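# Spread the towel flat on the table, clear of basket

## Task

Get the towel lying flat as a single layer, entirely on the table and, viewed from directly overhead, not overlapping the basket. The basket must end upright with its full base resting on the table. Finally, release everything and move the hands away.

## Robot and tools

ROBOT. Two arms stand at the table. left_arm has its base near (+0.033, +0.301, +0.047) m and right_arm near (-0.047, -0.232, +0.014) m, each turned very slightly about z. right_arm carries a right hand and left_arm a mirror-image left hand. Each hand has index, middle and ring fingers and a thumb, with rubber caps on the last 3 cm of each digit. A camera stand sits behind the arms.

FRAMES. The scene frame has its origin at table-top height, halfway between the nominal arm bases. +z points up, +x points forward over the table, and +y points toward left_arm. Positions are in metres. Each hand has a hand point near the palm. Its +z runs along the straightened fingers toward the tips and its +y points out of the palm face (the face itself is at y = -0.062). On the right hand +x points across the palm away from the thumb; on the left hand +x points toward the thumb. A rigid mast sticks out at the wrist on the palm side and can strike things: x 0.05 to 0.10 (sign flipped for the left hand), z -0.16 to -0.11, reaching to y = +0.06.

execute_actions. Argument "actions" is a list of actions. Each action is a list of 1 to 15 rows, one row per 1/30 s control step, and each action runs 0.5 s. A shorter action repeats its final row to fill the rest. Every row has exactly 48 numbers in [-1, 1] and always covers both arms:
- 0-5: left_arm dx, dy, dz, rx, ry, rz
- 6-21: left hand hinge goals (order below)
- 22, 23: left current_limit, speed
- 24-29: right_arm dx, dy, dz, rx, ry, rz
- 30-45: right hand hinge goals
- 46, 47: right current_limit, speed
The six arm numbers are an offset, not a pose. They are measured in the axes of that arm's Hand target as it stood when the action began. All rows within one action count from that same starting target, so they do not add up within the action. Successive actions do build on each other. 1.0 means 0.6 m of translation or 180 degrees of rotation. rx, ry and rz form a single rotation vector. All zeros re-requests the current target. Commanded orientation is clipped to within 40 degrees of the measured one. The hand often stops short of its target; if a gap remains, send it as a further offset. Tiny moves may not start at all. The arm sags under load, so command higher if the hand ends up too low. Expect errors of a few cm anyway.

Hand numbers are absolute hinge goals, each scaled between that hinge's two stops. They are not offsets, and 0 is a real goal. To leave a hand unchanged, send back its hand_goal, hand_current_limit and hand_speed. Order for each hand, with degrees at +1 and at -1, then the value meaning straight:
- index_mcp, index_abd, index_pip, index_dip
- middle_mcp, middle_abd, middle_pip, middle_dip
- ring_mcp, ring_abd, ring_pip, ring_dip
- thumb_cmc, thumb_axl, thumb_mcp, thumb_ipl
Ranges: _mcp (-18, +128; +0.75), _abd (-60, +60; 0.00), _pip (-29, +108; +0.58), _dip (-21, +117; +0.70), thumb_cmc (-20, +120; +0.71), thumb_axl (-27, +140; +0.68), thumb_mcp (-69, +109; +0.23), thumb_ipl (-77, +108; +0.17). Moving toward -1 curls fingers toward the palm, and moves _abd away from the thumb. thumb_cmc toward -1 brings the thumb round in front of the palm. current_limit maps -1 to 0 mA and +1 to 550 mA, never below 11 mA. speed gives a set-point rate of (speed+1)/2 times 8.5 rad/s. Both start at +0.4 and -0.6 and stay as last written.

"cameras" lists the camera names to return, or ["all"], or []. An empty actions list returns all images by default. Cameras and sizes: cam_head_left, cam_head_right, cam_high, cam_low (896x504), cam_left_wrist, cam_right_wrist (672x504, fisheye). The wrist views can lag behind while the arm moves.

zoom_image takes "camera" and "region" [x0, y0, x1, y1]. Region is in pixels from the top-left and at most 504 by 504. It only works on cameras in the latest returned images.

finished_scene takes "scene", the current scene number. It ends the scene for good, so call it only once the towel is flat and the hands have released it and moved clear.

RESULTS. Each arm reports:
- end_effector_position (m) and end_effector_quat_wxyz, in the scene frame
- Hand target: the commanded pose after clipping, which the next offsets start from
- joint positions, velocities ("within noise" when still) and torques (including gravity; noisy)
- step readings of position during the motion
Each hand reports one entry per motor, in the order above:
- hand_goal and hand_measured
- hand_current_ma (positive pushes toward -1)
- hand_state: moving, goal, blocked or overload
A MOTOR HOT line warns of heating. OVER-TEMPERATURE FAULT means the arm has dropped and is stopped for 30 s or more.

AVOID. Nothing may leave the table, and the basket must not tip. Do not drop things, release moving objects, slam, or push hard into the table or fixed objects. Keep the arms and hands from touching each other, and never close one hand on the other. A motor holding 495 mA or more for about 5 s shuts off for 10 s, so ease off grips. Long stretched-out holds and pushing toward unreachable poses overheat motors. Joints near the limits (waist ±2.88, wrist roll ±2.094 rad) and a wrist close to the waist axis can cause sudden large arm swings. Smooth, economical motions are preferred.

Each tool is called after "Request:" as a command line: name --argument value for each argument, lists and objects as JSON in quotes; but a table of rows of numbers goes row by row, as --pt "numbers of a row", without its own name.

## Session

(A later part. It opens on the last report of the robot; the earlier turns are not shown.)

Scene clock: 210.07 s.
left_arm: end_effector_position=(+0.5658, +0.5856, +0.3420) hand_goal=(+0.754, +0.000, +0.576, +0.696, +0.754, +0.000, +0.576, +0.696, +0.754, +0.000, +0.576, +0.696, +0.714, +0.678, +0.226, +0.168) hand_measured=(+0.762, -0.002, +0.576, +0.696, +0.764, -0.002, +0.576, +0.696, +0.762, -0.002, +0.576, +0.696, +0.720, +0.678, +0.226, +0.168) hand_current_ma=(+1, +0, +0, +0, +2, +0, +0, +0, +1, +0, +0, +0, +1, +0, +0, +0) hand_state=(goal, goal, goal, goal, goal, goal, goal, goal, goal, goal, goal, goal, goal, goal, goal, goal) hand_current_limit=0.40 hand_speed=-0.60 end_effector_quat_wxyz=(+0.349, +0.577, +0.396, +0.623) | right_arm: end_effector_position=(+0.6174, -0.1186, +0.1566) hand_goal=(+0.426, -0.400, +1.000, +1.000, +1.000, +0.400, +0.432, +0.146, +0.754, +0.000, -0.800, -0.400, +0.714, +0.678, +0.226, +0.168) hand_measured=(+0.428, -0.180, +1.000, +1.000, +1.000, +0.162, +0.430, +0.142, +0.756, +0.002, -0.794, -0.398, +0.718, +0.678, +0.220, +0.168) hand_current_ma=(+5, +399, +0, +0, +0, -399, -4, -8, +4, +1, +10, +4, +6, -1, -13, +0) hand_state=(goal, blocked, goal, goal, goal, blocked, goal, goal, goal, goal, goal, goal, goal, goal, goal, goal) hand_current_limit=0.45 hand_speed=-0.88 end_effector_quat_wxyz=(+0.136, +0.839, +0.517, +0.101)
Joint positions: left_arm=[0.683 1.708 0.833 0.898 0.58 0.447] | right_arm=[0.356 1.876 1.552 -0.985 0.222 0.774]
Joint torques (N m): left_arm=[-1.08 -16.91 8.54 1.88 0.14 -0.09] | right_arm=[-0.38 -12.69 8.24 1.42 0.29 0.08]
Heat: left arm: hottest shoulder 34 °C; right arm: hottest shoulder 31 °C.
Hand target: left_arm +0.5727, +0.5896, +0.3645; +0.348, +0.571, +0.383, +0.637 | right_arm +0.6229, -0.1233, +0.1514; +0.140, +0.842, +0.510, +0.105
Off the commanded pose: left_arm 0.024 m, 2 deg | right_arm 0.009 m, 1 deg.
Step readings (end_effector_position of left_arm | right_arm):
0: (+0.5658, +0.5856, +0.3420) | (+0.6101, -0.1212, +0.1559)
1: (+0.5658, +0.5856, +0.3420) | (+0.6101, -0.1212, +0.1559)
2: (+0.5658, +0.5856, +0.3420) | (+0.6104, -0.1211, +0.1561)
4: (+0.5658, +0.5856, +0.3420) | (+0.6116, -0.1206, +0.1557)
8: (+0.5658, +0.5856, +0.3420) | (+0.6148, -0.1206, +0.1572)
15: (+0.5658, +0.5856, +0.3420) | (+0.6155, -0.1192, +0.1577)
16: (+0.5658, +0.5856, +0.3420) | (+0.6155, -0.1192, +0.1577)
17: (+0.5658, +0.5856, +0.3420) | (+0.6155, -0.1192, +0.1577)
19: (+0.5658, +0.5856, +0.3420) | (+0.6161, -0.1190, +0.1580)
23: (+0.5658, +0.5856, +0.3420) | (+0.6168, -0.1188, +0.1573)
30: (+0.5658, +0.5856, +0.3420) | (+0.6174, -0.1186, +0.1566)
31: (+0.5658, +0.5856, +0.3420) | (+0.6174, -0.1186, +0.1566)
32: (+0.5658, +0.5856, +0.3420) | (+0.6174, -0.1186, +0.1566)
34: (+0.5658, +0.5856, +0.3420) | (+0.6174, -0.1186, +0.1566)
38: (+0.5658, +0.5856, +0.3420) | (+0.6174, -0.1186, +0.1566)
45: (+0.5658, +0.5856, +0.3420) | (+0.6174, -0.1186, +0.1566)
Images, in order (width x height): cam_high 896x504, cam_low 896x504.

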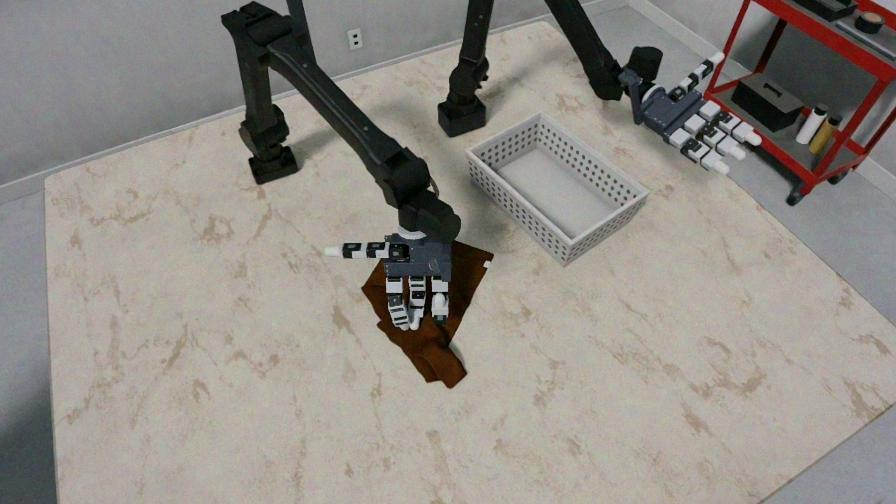

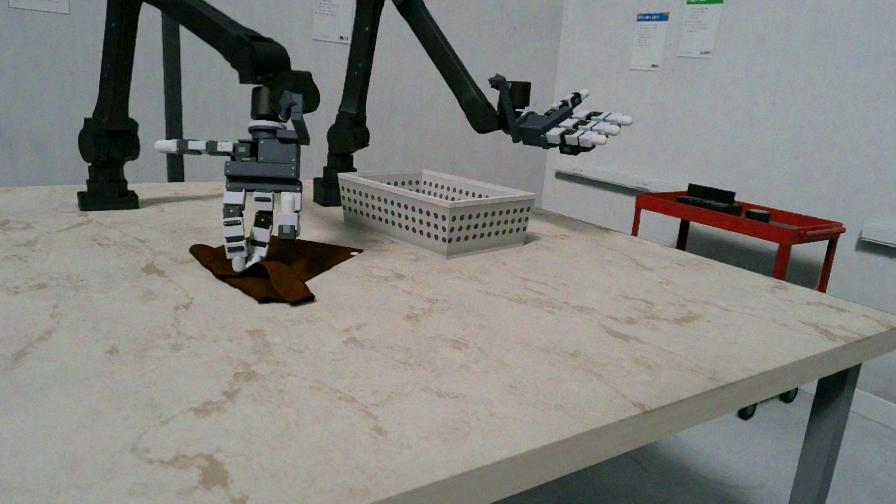

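Request:
execute_actions --actions '[[[0,0,0,0,0,0,0.754,0,0.576,0.696,0.754,0,0.576,0.696,0.754,0,0.576,0.696,0.714,0.678,0.226,0.168,0.4,-0.6,-0.012,-0.008,0.02,0,0,0,0.426,0.08,1,1,1,-0.08,0.432,0.146,0.754,0,-0.8,-0.4,0.714,0.678,0.226,0.168,0.45,-0.8]],[[0,0,0,0,0,0,0.754,0,0.576,0.696,0.754,0,0.576,0.696,0.754,0,0.576,0.696,0.714,0.678,0.226,0.168,0.4,-0.6,0,-0.006,0.02,0,0,0,0.426,0.08,1,1,1,-0.08,0.432,0.146,0.754,0,-0.8,-0.4,0.714,0.678,0.226,0.168,0.45,-0.8]]]' --cameras '["cam_low","cam_high"]'

Request:
zoom_image --camera "cam_low" --region '[140, 180, 380, 340]'

Request:
zoom_image --camera "cam_high" --region '[330, 230, 520, 430]'

Scene clock: 211.87 s.
left_arm: end_effector_position=(+0.5658, +0.5856, +0.3420) hand_goal=(+0.754, +0.000, +0.576, +0.696, +0.754, +0.000, +0.576, +0.696, +0.754, +0.000, +0.576, +0.696, +0.714, +0.678, +0.226, +0.168) hand_measured=(+0.762, -0.002, +0.576, +0.696, +0.764, -0.002, +0.576, +0.696, +0.762, -0.002, +0.576, +0.696, +0.720, +0.678, +0.226, +0.168) hand_current_ma=(+1, +0, +0, +0, +2, +0, +0, +0, +1, +0, +0, +0, +1, +0, +0, +0) hand_state=(goal, goal, goal, goal, goal, goal, goal, goal, goal, goal, goal, goal, goal, goal, goal, goal) hand_current_limit=0.40 hand_speed=-0.60 end_effector_quat_wxyz=(+0.349, +0.577, +0.396, +0.623) | right_arm: end_effector_position=(+0.6217, -0.1166, +0.1549) hand_goal=(+0.426, +0.080, +1.000, +1.000, +1.000, -0.080, +0.432, +0.146, +0.754, +0.000, -0.800, -0.400, +0.714, +0.678, +0.226, +0.168) hand_measured=(+0.434, +0.020, +1.000, +1.000, +0.996, -0.052, +0.428, +0.140, +0.756, +0.002, -0.794, -0.398, +0.718, +0.678, +0.220, +0.168) hand_current_ma=(+18, -165, +0, +0, -6, +65, -7, -13, +4, +1, +10, +4, +6, -1, -13, +0) hand_state=(goal, blocked, goal, goal, goal, blocked, goal, goal, goal, goal, goal, goal, goal, goal, goal, goal) hand_current_limit=0.45 hand_speed=-0.80 end_effector_quat_wxyz=(+0.139, +0.838, +0.513, +0.122)
Joint positions: left_arm=[0.683 1.708 0.833 0.898 0.58 0.447] | right_arm=[0.356 1.871 1.529 -0.925 0.219 0.774]
Joint torques (N m): left_arm=[-0.67 -16.97 8.58 1.92 0.15 -0.04] | right_arm=[-1.08 -11.75 6 1.78 0.29 0]
Heat: left arm: hottest shoulder 34 °C; right arm: hottest shoulder 31 °C.
Hand target: left_arm +0.5727, +0.5896, +0.3645; +0.348, +0.571, +0.383, +0.637 | right_arm +0.6203, -0.1291, +0.1258; +0.140, +0.842, +0.510, +0.105
Off the commanded pose: left_arm 0.024 m, 2 deg | right_arm 0.032 m, 2 deg.
Step readings (end_effector_position of left_arm | right_arm):
0: (+0.5658, +0.5856, +0.3420) | (+0.6174, -0.1186, +0.1566)
1: (+0.5658, +0.5856, +0.3420) | (+0.6174, -0.1186, +0.1566)
2: (+0.5658, +0.5856, +0.3420) | (+0.6172, -0.1187, +0.1561)
4: (+0.5658, +0.5856, +0.3420) | (+0.6171, -0.1187, +0.1542)
8: (+0.5658, +0.5856, +0.3420) | (+0.6174, -0.1186, +0.1540)
15: (+0.5658, +0.5856, +0.3420) | (+0.6210, -0.1168, +0.1562)
16: (+0.5658, +0.5856, +0.3420) | (+0.6216, -0.1166, +0.1555)
17: (+0.5658, +0.5856, +0.3420) | (+0.6218, -0.1166, +0.1551)
19: (+0.5658, +0.5856, +0.3420) | (+0.6220, -0.1165, +0.1554)
23: (+0.5658, +0.5856, +0.3420) | (+0.6219, -0.1165, +0.1544)
30: (+0.5658, +0.5856, +0.3420) | (+0.6217, -0.1166, +0.1549)
Images, in order (width x height): cam_high 896x504, cam_low 896x504.

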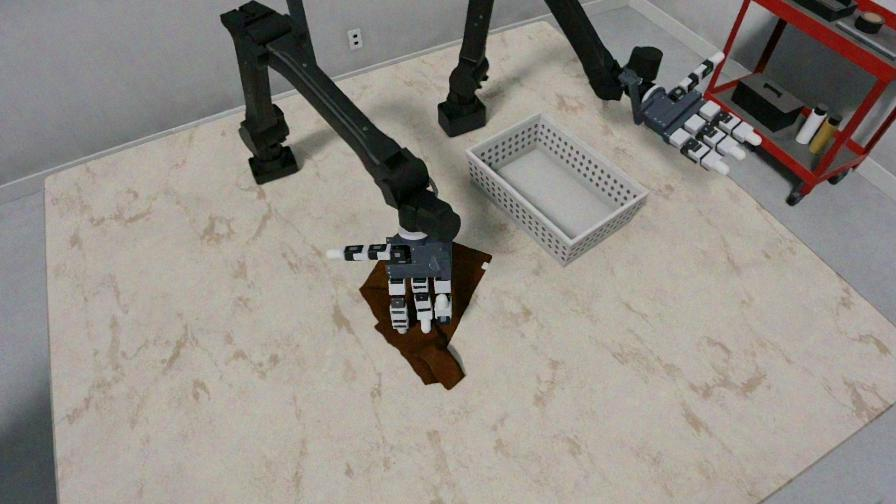

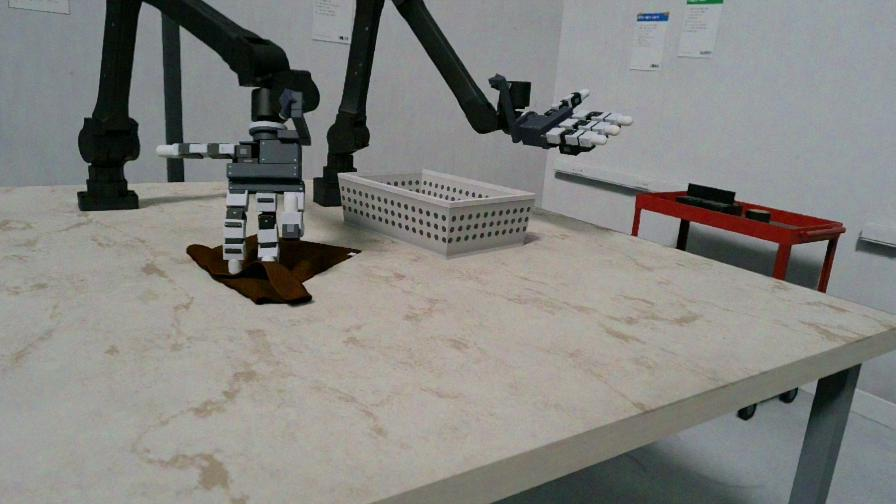

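Scaled by 2.100 from the camera's 896x504 image, which has a finer 1280x720 frame.

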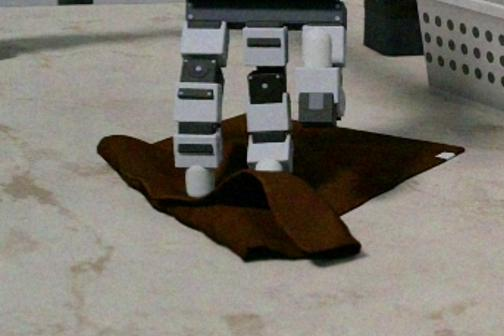

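Scaled by 2.520 from the camera's 896x504 image, which has a finer 1280x720 frame.

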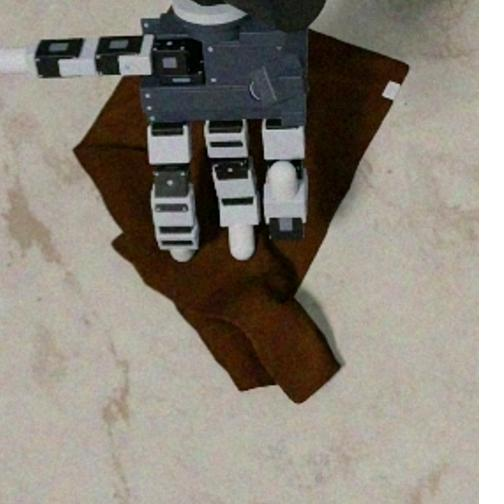

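Request:
execute_actions --actions '[[[0,0,0,0,0,0,0.754,0,0.576,0.696,0.754,0,0.576,0.696,0.754,0,0.576,0.696,0.714,0.678,0.226,0.168,0.4,-0.6,0,0,0,0,0,0,0.426,-0.2,1,1,1,0.2,0.432,0.146,0.754,0,-0.8,-0.4,0.714,0.678,0.226,0.168,0.45,-0.88]],[[0,0,0,0,0,0,0.754,0,0.576,0.696,0.754,0,0.576,0.696,0.754,0,0.576,0.696,0.714,0.678,0.226,0.168,0.4,-0.6,0,0,0,0,0,0,0.426,-0.4,1,1,1,0.4,0.432,0.146,0.754,0,-0.8,-0.4,0.714,0.678,0.226,0.168,0.45,-0.88]]]' --cameras '["cam_low","cam_high"]'

Request:
zoom_image --camera "cam_low" --region '[140, 180, 380, 340]'

Request:
zoom_image --camera "cam_high" --region '[330, 230, 520, 430]'

Scene clock: 213.77 s.
left_arm: end_effector_position=(+0.5658, +0.5856, +0.3420) hand_goal=(+0.754, +0.000, +0.576, +0.696, +0.754, +0.000, +0.576, +0.696, +0.754, +0.000, +0.576, +0.696, +0.714, +0.678, +0.226, +0.168) hand_measured=(+0.762, -0.002, +0.576, +0.696, +0.764, -0.002, +0.576, +0.696, +0.762, -0.002, +0.576, +0.696, +0.720, +0.678, +0.226, +0.168) hand_current_ma=(+1, +0, +0, +0, +2, +0, +0, +0, +1, +0, +0, +0, +1, +0, +0, +0) hand_state=(goal, goal, goal, goal, goal, goal, goal, goal, goal, goal, goal, goal, goal, goal, goal, goal) hand_current_limit=0.40 hand_speed=-0.60 end_effector_quat_wxyz=(+0.349, +0.577, +0.396, +0.623) | right_arm: end_effector_position=(+0.6202, -0.1219, +0.1539) hand_goal=(+0.426, -0.400, +1.000, +1.000, +1.000, +0.400, +0.432, +0.146, +0.754, +0.000, -0.800, -0.400, +0.714, +0.678, +0.226, +0.168) hand_measured=(+0.428, -0.162, +1.000, +1.000, +0.996, +0.178, +0.424, +0.136, +0.756, +0.002, -0.794, -0.398, +0.718, +0.678, +0.220, +0.168) hand_current_ma=(+3, +399, +0, +0, -8, -399, -18, -20, +4, +1, +10, +4, +6, -1, -13, +0) hand_state=(goal, blocked, goal, goal, goal, blocked, goal, goal, goal, goal, goal, goal, goal, goal, goal, goal) hand_current_limit=0.45 hand_speed=-0.88 end_effector_quat_wxyz=(+0.150, +0.838, +0.511, +0.116)
Joint positions: left_arm=[0.683 1.708 0.833 0.898 0.58 0.447] | right_arm=[0.354 1.871 1.521 -0.924 0.242 0.774]
Joint torques (N m): left_arm=[-1.08 -17.03 8.62 1.8 0.14 -0.07] | right_arm=[-1.14 -11.63 6.46 1.72 -0.1 -0.01]
Heat: left arm: hottest shoulder 34 °C; right arm: hottest shoulder 31 °C.
Hand target: left_arm +0.5727, +0.5896, +0.3645; +0.348, +0.571, +0.383, +0.637 | right_arm +0.6203, -0.1291, +0.1258; +0.140, +0.842, +0.510, +0.105
Off the commanded pose: left_arm 0.024 m, 2 deg | right_arm 0.029 m, 2 deg.
Step readings (end_effector_position of left_arm | right_arm):
0: (+0.5658, +0.5856, +0.3420) | (+0.6217, -0.1166, +0.1549)
1: (+0.5658, +0.5856, +0.3420) | (+0.6217, -0.1166, +0.1549)
2: (+0.5658, +0.5856, +0.3420) | (+0.6217, -0.1166, +0.1549)
4: (+0.5658, +0.5856, +0.3420) | (+0.6220, -0.1165, +0.1550)
8: (+0.5658, +0.5856, +0.3420) | (+0.6220, -0.1167, +0.1552)
15: (+0.5658, +0.5856, +0.3420) | (+0.6209, -0.1198, +0.1549)
16: (+0.5658, +0.5856, +0.3420) | (+0.6209, -0.1201, +0.1550)
17: (+0.5658, +0.5856, +0.3420) | (+0.6209, -0.1201, +0.1550)
19: (+0.5658, +0.5856, +0.3420) | (+0.6207, -0.1217, +0.1546)
23: (+0.5658, +0.5856, +0.3420) | (+0.6203, -0.1229, +0.1539)
30: (+0.5658, +0.5856, +0.3420) | (+0.6202, -0.1219, +0.1539)
Images, in order (width x height): cam_high 896x504, cam_low 896x504.

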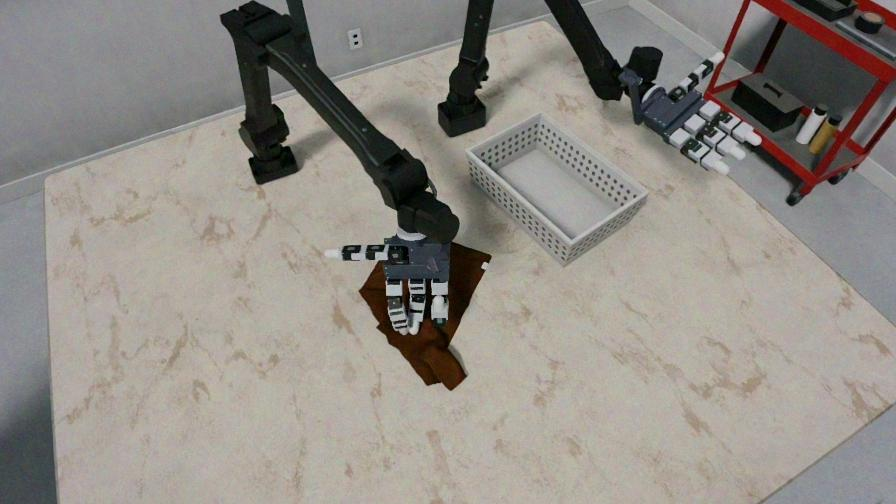

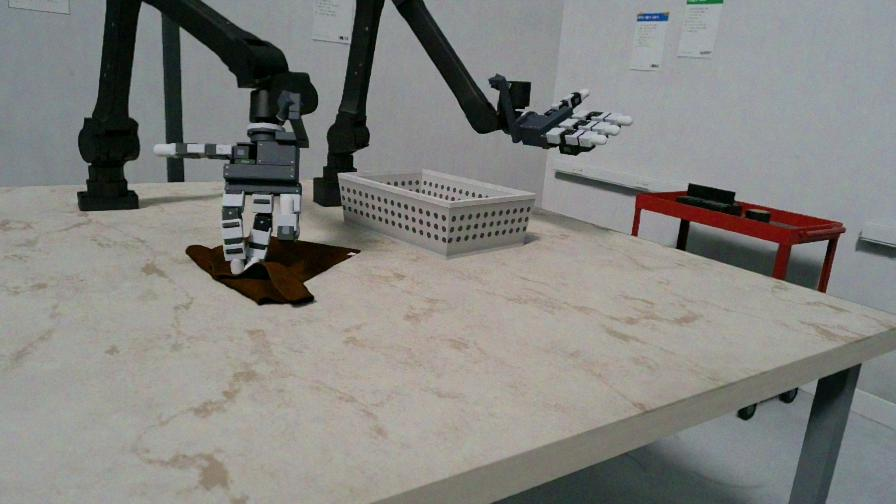

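Scaled by 2.100 from the camera's 896x504 image, which has a finer 1280x720 frame.

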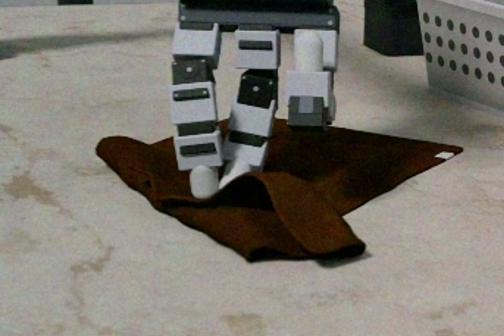

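Scaled by 2.520 from the camera's 896x504 image, which has a finer 1280x720 frame.

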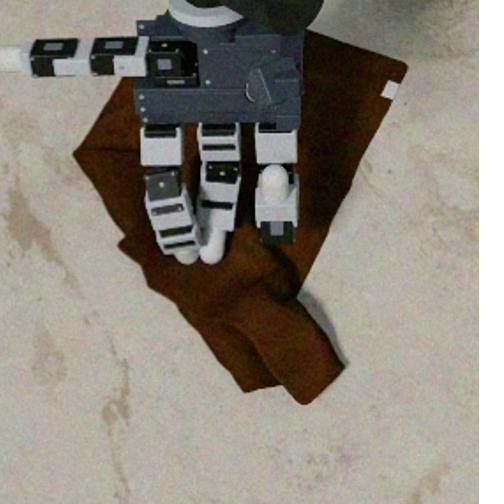

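Request:
execute_actions --actions '[[[0,0,0,0,0,0,0.754,0,0.576,0.696,0.754,0,0.576,0.696,0.754,0,0.576,0.696,0.714,0.678,0.226,0.168,0.4,-0.6,-0.0548,0.032,-0.0878,0,0,0,0.426,0,1,1,1,0,0.432,0.146,0.754,0,-0.8,-0.4,0.714,0.678,0.226,0.168,0.45,-0.8]],[[0,0,0,0,0,0,0.754,0,0.576,0.696,0.754,0,0.576,0.696,0.754,0,0.576,0.696,0.714,0.678,0.226,0.168,0.4,-0.6,-0.0028,-0.0286,0.0782,0,0,0,0.426,0,1,1,1,0,0.432,0.146,0.754,0,-0.8,-0.4,0.714,0.678,0.226,0.168,0.45,-0.8]]]' --cameras '["cam_low","cam_high","cam_head_left"]'

Request:
zoom_image --camera "cam_low" --region '[140, 180, 380, 340]'

Request:
zoom_image --camera "cam_high" --region '[330, 230, 520, 430]'

Request:
zoom_image --camera "cam_head_left" --region '[440, 200, 610, 400]'

Scene clock: 216.27 s.
left_arm: end_effector_position=(+0.5658, +0.5856, +0.3420) hand_goal=(+0.754, +0.000, +0.576, +0.696, +0.754, +0.000, +0.576, +0.696, +0.754, +0.000, +0.576, +0.696, +0.714, +0.678, +0.226, +0.168) hand_measured=(+0.762, -0.002, +0.576, +0.696, +0.764, -0.002, +0.576, +0.696, +0.762, -0.002, +0.576, +0.696, +0.720, +0.678, +0.226, +0.168) hand_current_ma=(+1, +0, +0, +0, +2, +0, +0, +0, +1, +0, +0, +0, +1, +0, +0, +0) hand_state=(goal, goal, goal, goal, goal, goal, goal, goal, goal, goal, goal, goal, goal, goal, goal, goal) hand_current_limit=0.40 hand_speed=-0.60 end_effector_quat_wxyz=(+0.349, +0.577, +0.396, +0.623) | right_arm: end_effector_position=(+0.6033, -0.1614, +0.1540) hand_goal=(+0.426, +0.000, +1.000, +1.000, +1.000, +0.000, +0.432, +0.146, +0.754, +0.000, -0.800, -0.400, +0.714, +0.678, +0.226, +0.168) hand_measured=(+0.416, +0.008, +1.000, +1.000, +1.000, +0.010, +0.420, +0.130, +0.756, +0.002, -0.794, -0.398, +0.718, +0.678, +0.220, +0.168) hand_current_ma=(-24, +13, +0, +0, +0, +19, -29, -38, +5, +1, +10, +4, +6, -1, -13, +0) hand_state=(goal, goal, goal, goal, goal, goal, goal, goal, goal, goal, goal, goal, goal, goal, goal, goal) hand_current_limit=0.45 hand_speed=-0.80 end_effector_quat_wxyz=(+0.147, +0.845, +0.502, +0.110)
Joint positions: left_arm=[0.683 1.708 0.833 0.898 0.58 0.447] | right_arm=[0.299 1.811 1.438 -0.904 0.226 0.745]
Joint torques (N m): left_arm=[-0.79 -16.97 8.65 1.83 0.14 -0.09] | right_arm=[-0.15 -11.11 6.53 2.03 -0.01 -0.15]
Heat: left arm: hottest shoulder 34 °C; right arm: hottest shoulder 31 °C.
Hand target: left_arm +0.5727, +0.5896, +0.3645; +0.348, +0.571, +0.383, +0.637 | right_arm +0.6044, -0.1600, +0.1307; +0.140, +0.842, +0.510, +0.105
Off the commanded pose: left_arm 0.024 m, 2 deg | right_arm 0.023 m, 1 deg.
Step readings (end_effector_position of left_arm | right_arm):
0: (+0.5658, +0.5856, +0.3420) | (+0.6202, -0.1219, +0.1539)
1: (+0.5658, +0.5856, +0.3420) | (+0.6202, -0.1219, +0.1539)
2: (+0.5658, +0.5856, +0.3420) | (+0.6200, -0.1228, +0.1556)
4: (+0.5658, +0.5856, +0.3420) | (+0.6168, -0.1243, +0.1562)
8: (+0.5658, +0.5856, +0.3420) | (+0.6081, -0.1416, +0.1611)
15: (+0.5658, +0.5856, +0.3420) | (+0.6076, -0.1632, +0.1716)
16: (+0.5658, +0.5856, +0.3420) | (+0.6071, -0.1644, +0.1718)
17: (+0.5658, +0.5856, +0.3420) | (+0.6067, -0.1644, +0.1702)
19: (+0.5658, +0.5856, +0.3420) | (+0.6050, -0.1639, +0.1629)
23: (+0.5658, +0.5856, +0.3420) | (+0.6024, -0.1627, +0.1537)
30: (+0.5658, +0.5856, +0.3420) | (+0.6033, -0.1614, +0.1540)
Images, in order (width x height): cam_head_left 896x504, cam_high 896x504, cam_low 896x504.

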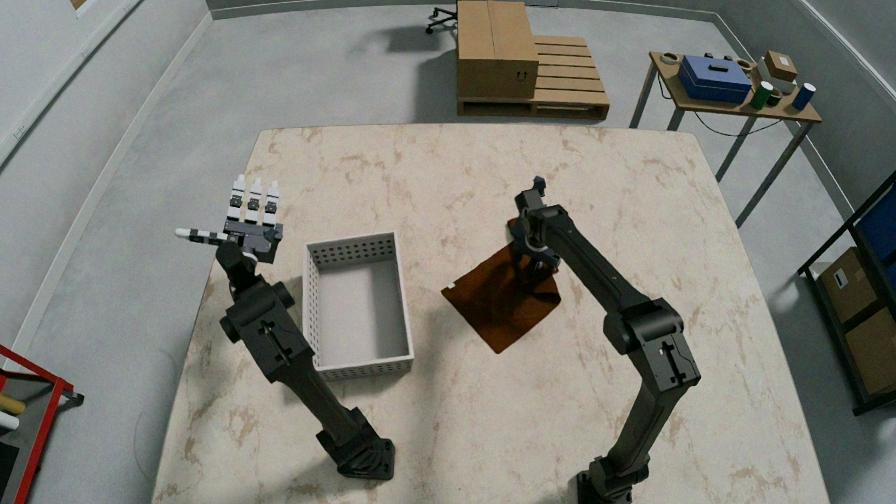

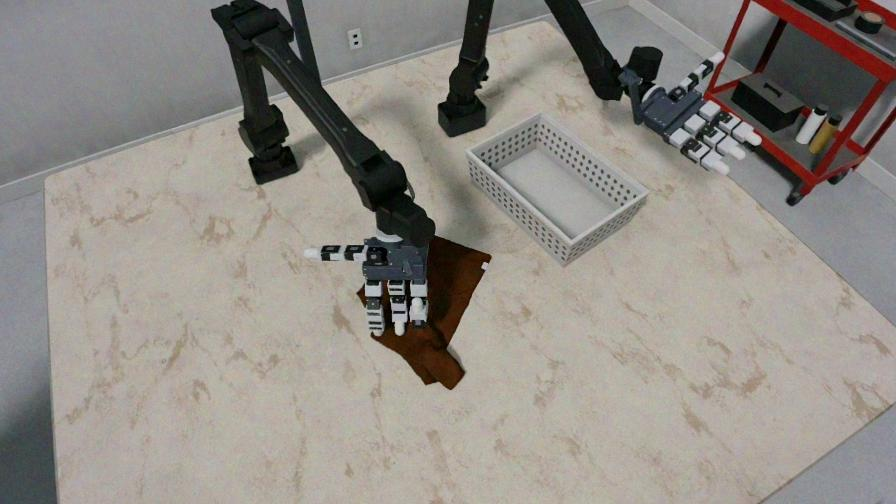

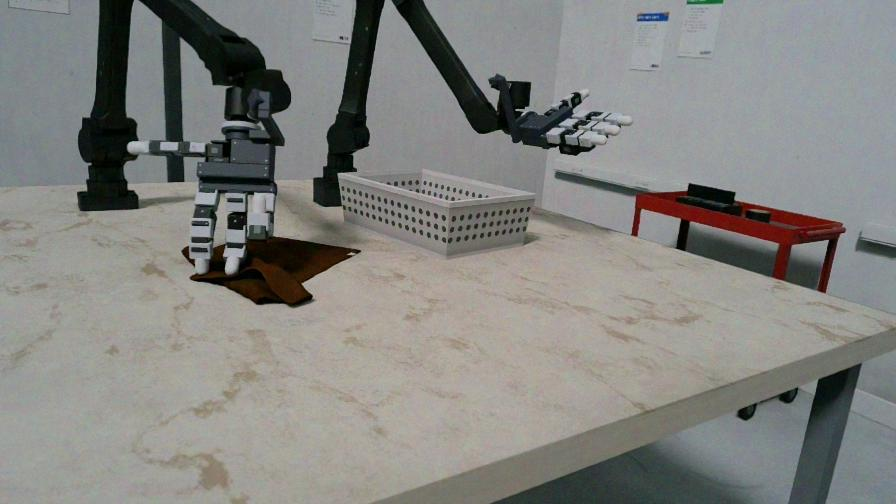

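Scaled by 2.100 from the camera's 896x504 image, which has a finer 1280x720 frame.

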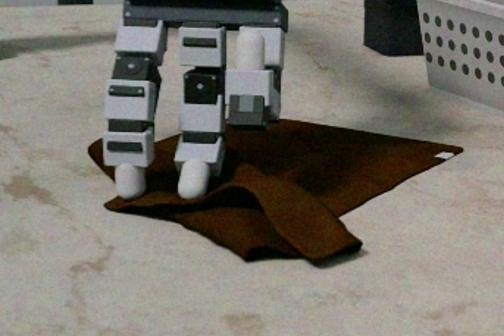

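Scaled by 2.520 from the camera's 896x504 image, which has a finer 1280x720 frame.

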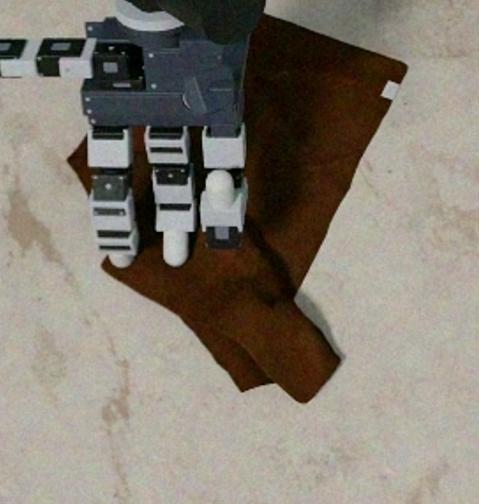

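Scaled by 2.520 from the camera's 896x504 image, which has a finer 1280x720 frame.

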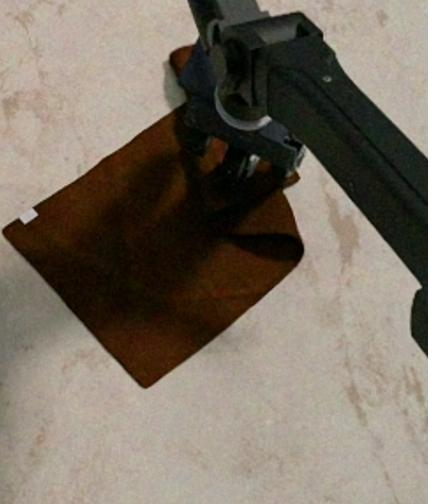

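Request:
execute_actions --actions '[[[0,0,0,0,0,0,0.754,0,0.576,0.696,0.754,0,0.576,0.696,0.754,0,0.576,0.696,0.714,0.678,0.226,0.168,0.4,-0.6,-0.0428,0.0732,0.0358,0,0,0,0.426,0,1,1,1,0,0.432,0.146,0.754,0,-0.8,-0.4,0.714,0.678,0.226,0.168,0.45,-0.8]],[[0,0,0,0,0,0,0.754,0,0.576,0.696,0.754,0,0.576,0.696,0.754,0,0.576,0.696,0.714,0.678,0.226,0.168,0.4,-0.6,-0.0425,0.0767,0.0265,0,0,0,0.426,0,1,1,1,0,0.432,0.146,0.754,0,-0.8,-0.4,0.714,0.678,0.226,0.168,0.45,-0.8]]]' --cameras '["cam_low","cam_high","cam_head_left"]'

Request:
zoom_image --camera "cam_low" --region '[120, 180, 360, 340]'

Request:
zoom_image --camera "cam_high" --region '[310, 230, 500, 430]'

Request:
zoom_image --camera "cam_head_left" --region '[440, 200, 610, 400]'

Scene clock: 218.53 s.
left_arm: end_effector_position=(+0.5658, +0.5856, +0.3420) hand_goal=(+0.754, +0.000, +0.576, +0.696, +0.754, +0.000, +0.576, +0.696, +0.754, +0.000, +0.576, +0.696, +0.714, +0.678, +0.226, +0.168) hand_measured=(+0.762, -0.002, +0.576, +0.696, +0.764, -0.002, +0.576, +0.696, +0.762, -0.002, +0.576, +0.696, +0.720, +0.678, +0.226, +0.168) hand_current_ma=(+1, +0, +0, +0, +2, +0, +0, +0, +1, +0, +0, +0, +1, +0, +0, +0) hand_state=(goal, goal, goal, goal, goal, goal, goal, goal, goal, goal, goal, goal, goal, goal, goal, goal) hand_current_limit=0.40 hand_speed=-0.60 end_effector_quat_wxyz=(+0.349, +0.577, +0.396, +0.623) | right_arm: end_effector_position=(+0.6543, -0.2360, +0.1523) hand_goal=(+0.426, +0.000, +1.000, +1.000, +1.000, +0.000, +0.432, +0.146, +0.754, +0.000, -0.800, -0.400, +0.714, +0.678, +0.226, +0.168) hand_measured=(+0.426, +0.000, +1.000, +1.000, +1.000, -0.038, +0.418, +0.122, +0.756, +0.002, -0.794, -0.398, +0.718, +0.678, +0.220, +0.168) hand_current_ma=(+1, +1, +0, +0, +0, -97, -30, -62, +5, +1, +10, +4, +6, -1, -13, +0) hand_state=(goal, goal, goal, goal, goal, blocked, goal, blocked, goal, goal, goal, goal, goal, goal, goal, goal) hand_current_limit=0.45 hand_speed=-0.80 end_effector_quat_wxyz=(+0.140, +0.840, +0.509, +0.126)
Joint positions: left_arm=[0.683 1.708 0.833 0.898 0.58 0.447] | right_arm=[0.144 1.877 1.526 -0.87 0.151 0.579]
Joint torques (N m): left_arm=[-0.79 -17.03 8.62 1.77 0.16 -0.06] | right_arm=[-1.67 -9.17 10.61 0.68 0.41 -0.16]
Heat: left arm: hottest shoulder 34 °C; right arm: hottest shoulder 31 °C.
Hand target: left_arm +0.5727, +0.5896, +0.3645; +0.348, +0.571, +0.383, +0.637 | right_arm +0.6676, -0.2499, +0.1247; +0.140, +0.842, +0.510, +0.105
Off the commanded pose: left_arm 0.024 m, 2 deg | right_arm 0.034 m, 2 deg.
Step readings (end_effector_position of left_arm | right_arm):
0: (+0.5658, +0.5856, +0.3420) | (+0.6033, -0.1614, +0.1540)
1: (+0.5658, +0.5856, +0.3420) | (+0.6034, -0.1613, +0.1540)
2: (+0.5658, +0.5856, +0.3420) | (+0.6040, -0.1617, +0.1541)
4: (+0.5658, +0.5856, +0.3420) | (+0.6062, -0.1648, +0.1529)
8: (+0.5658, +0.5856, +0.3420) | (+0.6130, -0.1789, +0.1517)
15: (+0.5658, +0.5856, +0.3420) | (+0.6189, -0.1890, +0.1506)
16: (+0.5658, +0.5856, +0.3420) | (+0.6195, -0.1887, +0.1514)
17: (+0.5658, +0.5856, +0.3420) | (+0.6202, -0.1898, +0.1507)
19: (+0.5658, +0.5856, +0.3420) | (+0.6267, -0.1927, +0.1518)
23: (+0.5658, +0.5856, +0.3420) | (+0.6420, -0.2138, +0.1511)
30: (+0.5658, +0.5856, +0.3420) | (+0.6539, -0.2364, +0.1522)
Images, in order (width x height): cam_head_left 896x504, cam_high 896x504, cam_low 896x504.

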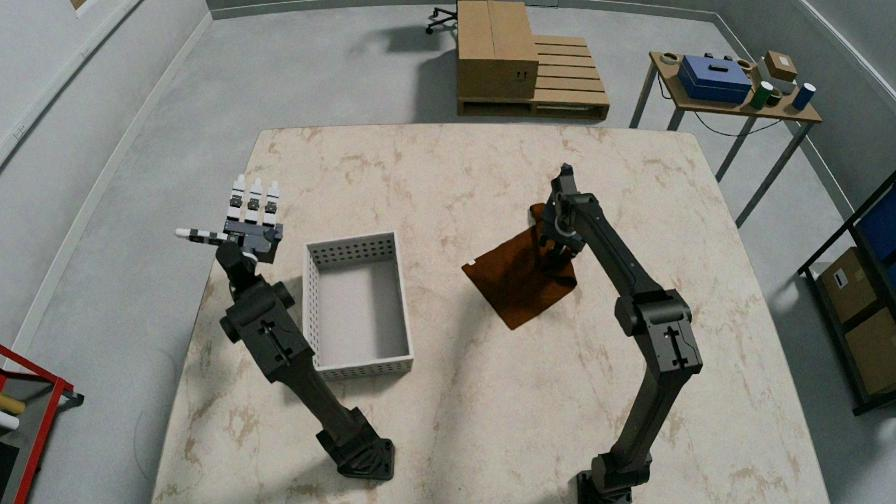

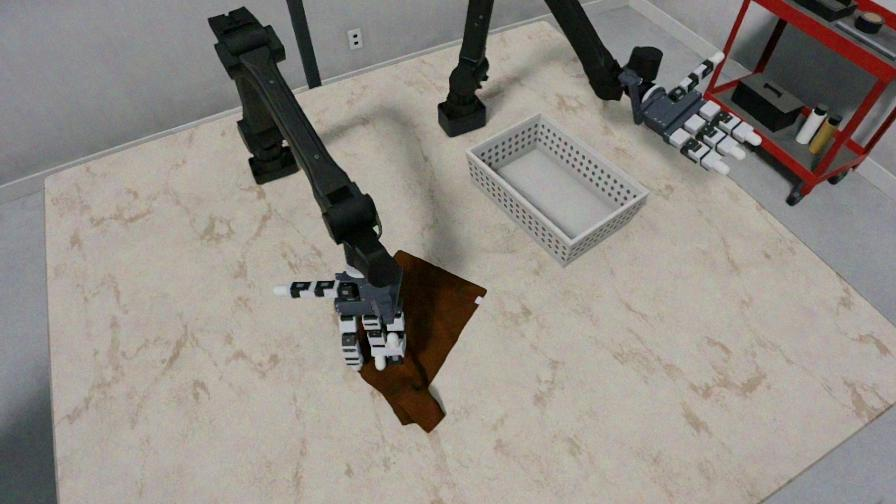

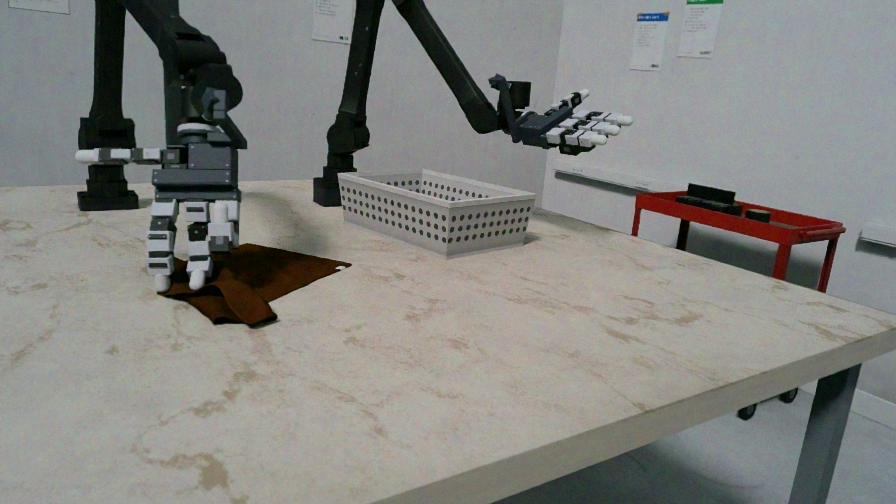

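Scaled by 2.100 from the camera's 896x504 image, which has a finer 1280x720 frame.

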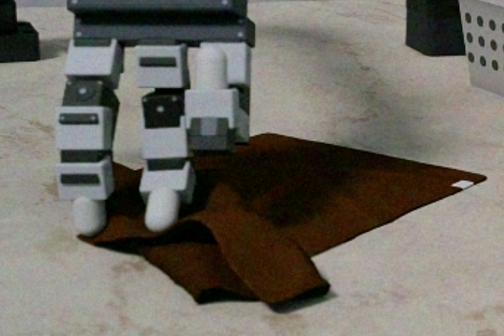

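Scaled by 2.520 from the camera's 896x504 image, which has a finer 1280x720 frame.

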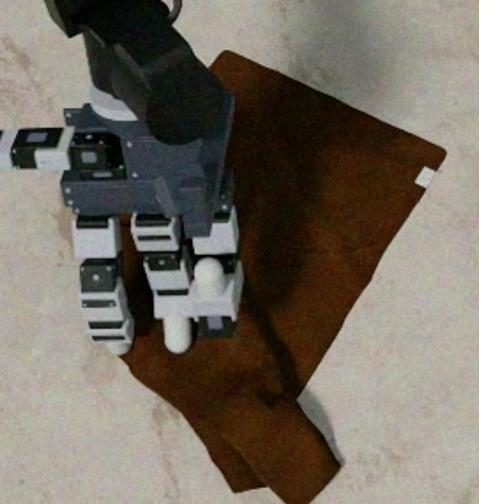

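Scaled by 2.520 from the camera's 896x504 image, which has a finer 1280x720 frame.

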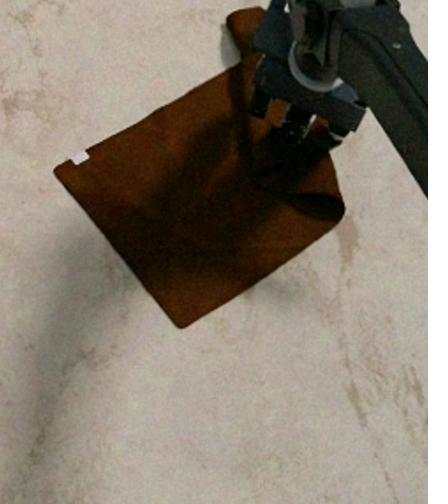

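Request:
execute_actions --actions '[[[-0.0828,0.0467,-0.0588,0.1101,-0.058,0.0114,0.754,0,0.576,0.696,0.754,0,0.576,0.696,0.754,0,0.576,0.696,0.714,0.678,0.226,0.168,0.4,-0.6,-0.0398,0.0385,-0.147,0,0,0,0.426,0,1,1,1,0,0.432,0.146,0.754,0,-0.8,-0.4,0.714,0.678,0.226,0.168,0.45,-0.8]],[[-0.0922,0.0297,-0.0562,0.1101,-0.058,0.0114,0.754,0,0.576,0.696,0.754,0,0.576,0.696,0.754,0,0.576,0.696,0.714,0.678,0.226,0.168,0.4,-0.6,-0.141,-0.0705,-0.0842,0,0,0,0.426,0,1,1,1,0,0.432,0.146,0.754,0,-0.8,-0.4,0.714,0.678,0.226,0.168,0.45,-0.8]],[[-0.1008,0.0152,-0.0463,0.1101,-0.058,0.0114,0.754,0,0.576,0.696,0.754,0,0.576,0.696,0.754,0,0.576,0.696,0.714,0.678,0.226,0.168,0.4,-0.6,-0.1427,-0.0877,-0.0373,0,0,0,0.426,0,1,1,1,0,0.432,0.146,0.754,0,-0.8,-0.4,0.714,0.678,0.226,0.168,0.45,-0.8]],[[-0.1075,0.0055,-0.0307,0.1101,-0.058,0.0114,0.754,0,0.576,0.696,0.754,0,0.576,0.696,0.754,0,0.576,0.696,0.714,0.678,0.226,0.168,0.4,-0.6,-0.1427,-0.0877,-0.0373,0,0,0,0.426,0,1,1,1,0,0.432,0.146,0.754,0,-0.8,-0.4,0.714,0.678,0.226,0.168,0.45,-0.8]]]' --cameras '["cam_head_left","cam_head_right","cam_low","cam_high"]'

Request:
zoom_image --camera "cam_head_left" --region '[440, 180, 610, 380]'

Request:
zoom_image --camera "cam_high" --region '[310, 230, 510, 440]'

Request:
zoom_image --camera "cam_low" --region '[120, 190, 380, 350]'

Scene clock: 225.80 s.
left_arm: end_effector_position=(+0.4420, +0.3480, +0.3444) hand_goal=(+0.754, +0.000, +0.576, +0.696, +0.754, +0.000, +0.576, +0.696, +0.754, +0.000, +0.576, +0.696, +0.714, +0.678, +0.226, +0.168) hand_measured=(+0.754, -0.002, +0.576, +0.696, +0.756, -0.002, +0.576, +0.696, +0.756, -0.002, +0.576, +0.696, +0.716, +0.678, +0.224, +0.168) hand_current_ma=(+0, +0, +0, +0, +0, +0, +0, +0, +0, +0, +0, +0, +0, +0, +0, +0) hand_state=(goal, goal, goal, goal, goal, goal, goal, goal, goal, goal, goal, goal, goal, goal, goal, goal) hand_current_limit=0.40 hand_speed=-0.60 end_effector_quat_wxyz=(-0.027, +0.857, +0.513, +0.029) | right_arm: end_effector_position=(+0.3812, -0.4216, +0.2446) hand_goal=(+0.426, +0.000, +1.000, +1.000, +1.000, +0.000, +0.432, +0.146, +0.754, +0.000, -0.800, -0.400, +0.714, +0.678, +0.226, +0.168) hand_measured=(+0.430, +0.000, +1.000, +1.000, +1.000, -0.002, +0.430, +0.144, +0.756, +0.002, -0.794, -0.398, +0.716, +0.678, +0.220, +0.168) hand_current_ma=(+8, +0, -1, +0, -1, -2, -2, -4, +5, +1, +10, +4, +4, -1, -13, +0) hand_state=(goal, goal, goal, goal, goal, goal, goal, goal, goal, goal, goal, goal, goal, goal, goal, goal) hand_current_limit=0.45 hand_speed=-0.80 end_effector_quat_wxyz=(+0.138, +0.847, +0.502, +0.107)
Joint positions: left_arm=[0.178 1.183 1.279 -1.633 -0.072 0.66] | right_arm=[-0.315 1.155 0.972 -1.037 0.013 0.164]
Joint torques (N m): left_arm=[-0.5 -8 10.48 0.4 -0.15 -0.11] | right_arm=[-0.26 -5.83 8.05 0.68 -0.03 -0.16]
Heat: left arm: hottest shoulder 34 °C; right arm: hottest shoulder 30 °C.
Hand target: left_arm +0.4524, +0.3494, +0.3646; -0.024, +0.854, +0.517, +0.047 | right_arm +0.3779, -0.4202, +0.2450; +0.140, +0.842, +0.510, +0.105
Off the commanded pose: left_arm 0.023 m, 2 deg | right_arm 0.004 m, 1 deg.
Step readings (end_effector_position of left_arm | right_arm):
0: (+0.5658, +0.5856, +0.3420) | (+0.6544, -0.2359, +0.1523)
1: (+0.5661, +0.5856, +0.3416) | (+0.6541, -0.2359, +0.1521)
2: (+0.5672, +0.5866, +0.3383) | (+0.6532, -0.2357, +0.1526)
4: (+0.5616, +0.5810, +0.3313) | (+0.6488, -0.2368, +0.1546)
8: (+0.5415, +0.5518, +0.3407) | (+0.6335, -0.2506, +0.1572)
15: (+0.5319, +0.5241, +0.3596) | (+0.6242, -0.2758, +0.1657)
16: (+0.5322, +0.5252, +0.3548) | (+0.6238, -0.2768, +0.1665)
17: (+0.5314, +0.5269, +0.3471) | (+0.6234, -0.2771, +0.1695)
19: (+0.5247, +0.5223, +0.3300) | (+0.6118, -0.2778, +0.1746)
23: (+0.5067, +0.4890, +0.3295) | (+0.5765, -0.2971, +0.2079)
30: (+0.5021, +0.4655, +0.3477) | (+0.5604, -0.3283, +0.2600)
31: (+0.5017, +0.4664, +0.3478) | (+0.5597, -0.3277, +0.2593)
32: (+0.4994, +0.4677, +0.3444) | (+0.5579, -0.3258, +0.2560)
34: (+0.4896, +0.4620, +0.3314) | (+0.5366, -0.3250, +0.2396)
38: (+0.4725, +0.4241, +0.3242) | (+0.4838, -0.3490, +0.2173)
45: (+0.4728, +0.4025, +0.3502) | (+0.4638, -0.3771, +0.2378)
46: (+0.4725, +0.4041, +0.3514) | (+0.4635, -0.3758, +0.2391)
47: (+0.4682, +0.4051, +0.3499) | (+0.4624, -0.3730, +0.2396)
49: (+0.4546, +0.3988, +0.3421) | (+0.4450, -0.3742, +0.2343)
53: (+0.4425, +0.3563, +0.3458) | (+0.3953, -0.4054, +0.2287)
60: (+0.4435, +0.3421, +0.3482) | (+0.3778, -0.4269, +0.2447)
Images, in order (width x height): cam_head_left 896x504, cam_head_right 896x504, cam_high 896x504, cam_low 896x504.

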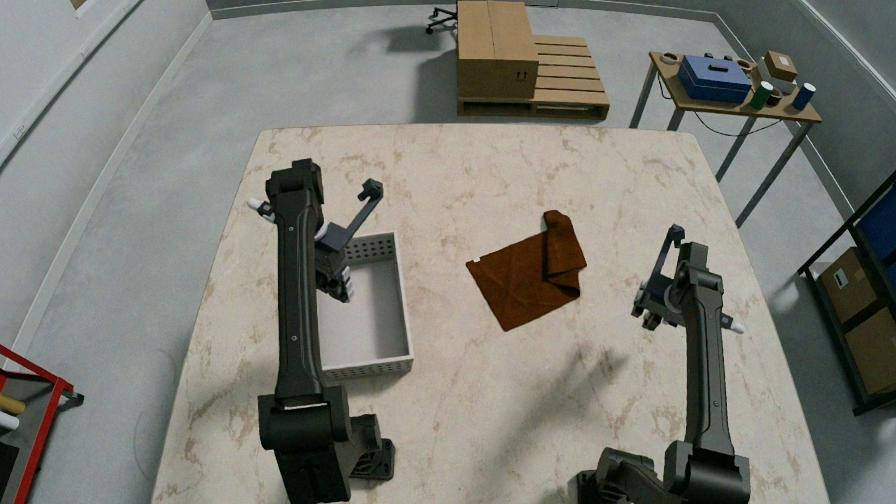

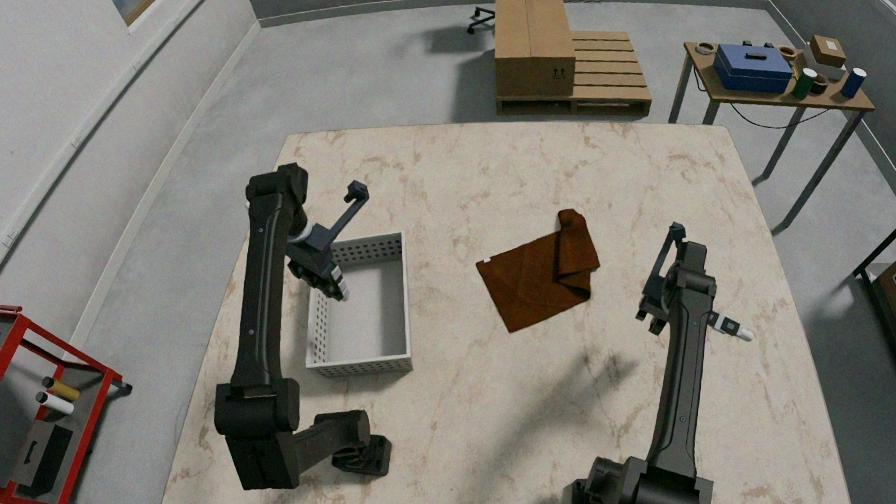

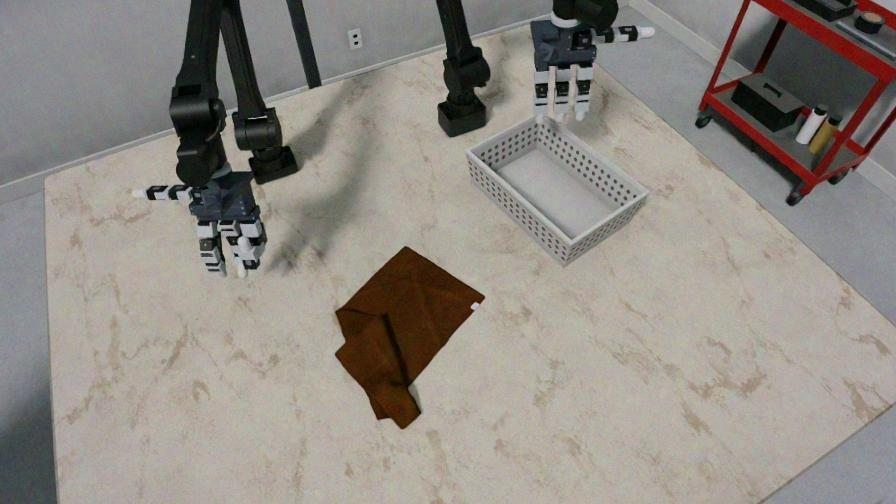

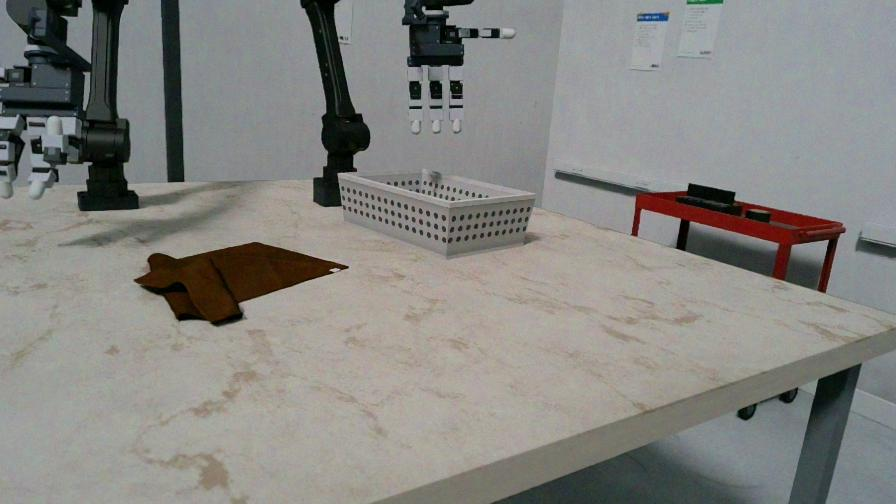

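Scaled by 2.520 from the camera's 896x504 image, which has a finer 1280x720 frame.

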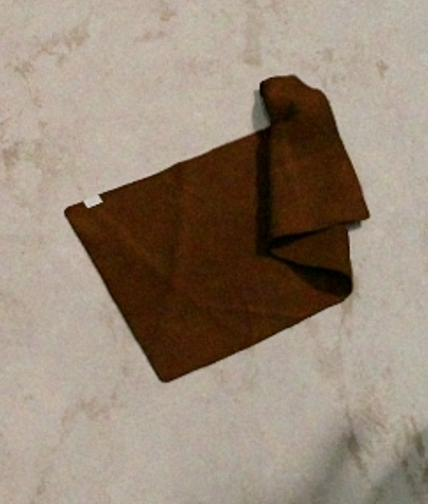

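Scaled by 2.400 from the camera's 896x504 image, which has a finer 1280x720 frame.

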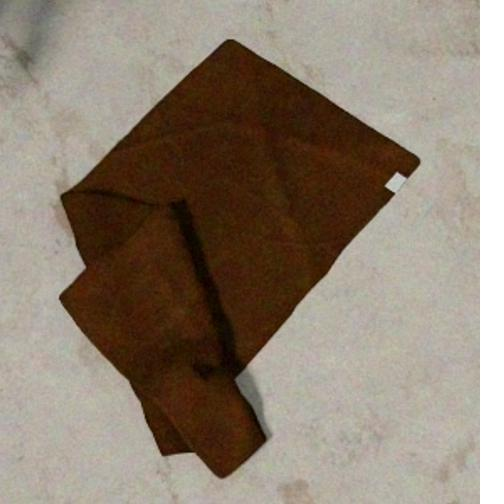

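Scaled by 1.938 from the camera's 896x504 image, which has a finer 1280x720 frame.

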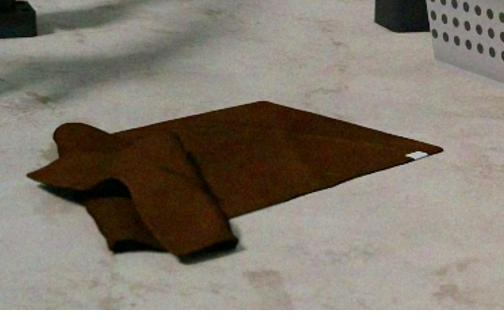

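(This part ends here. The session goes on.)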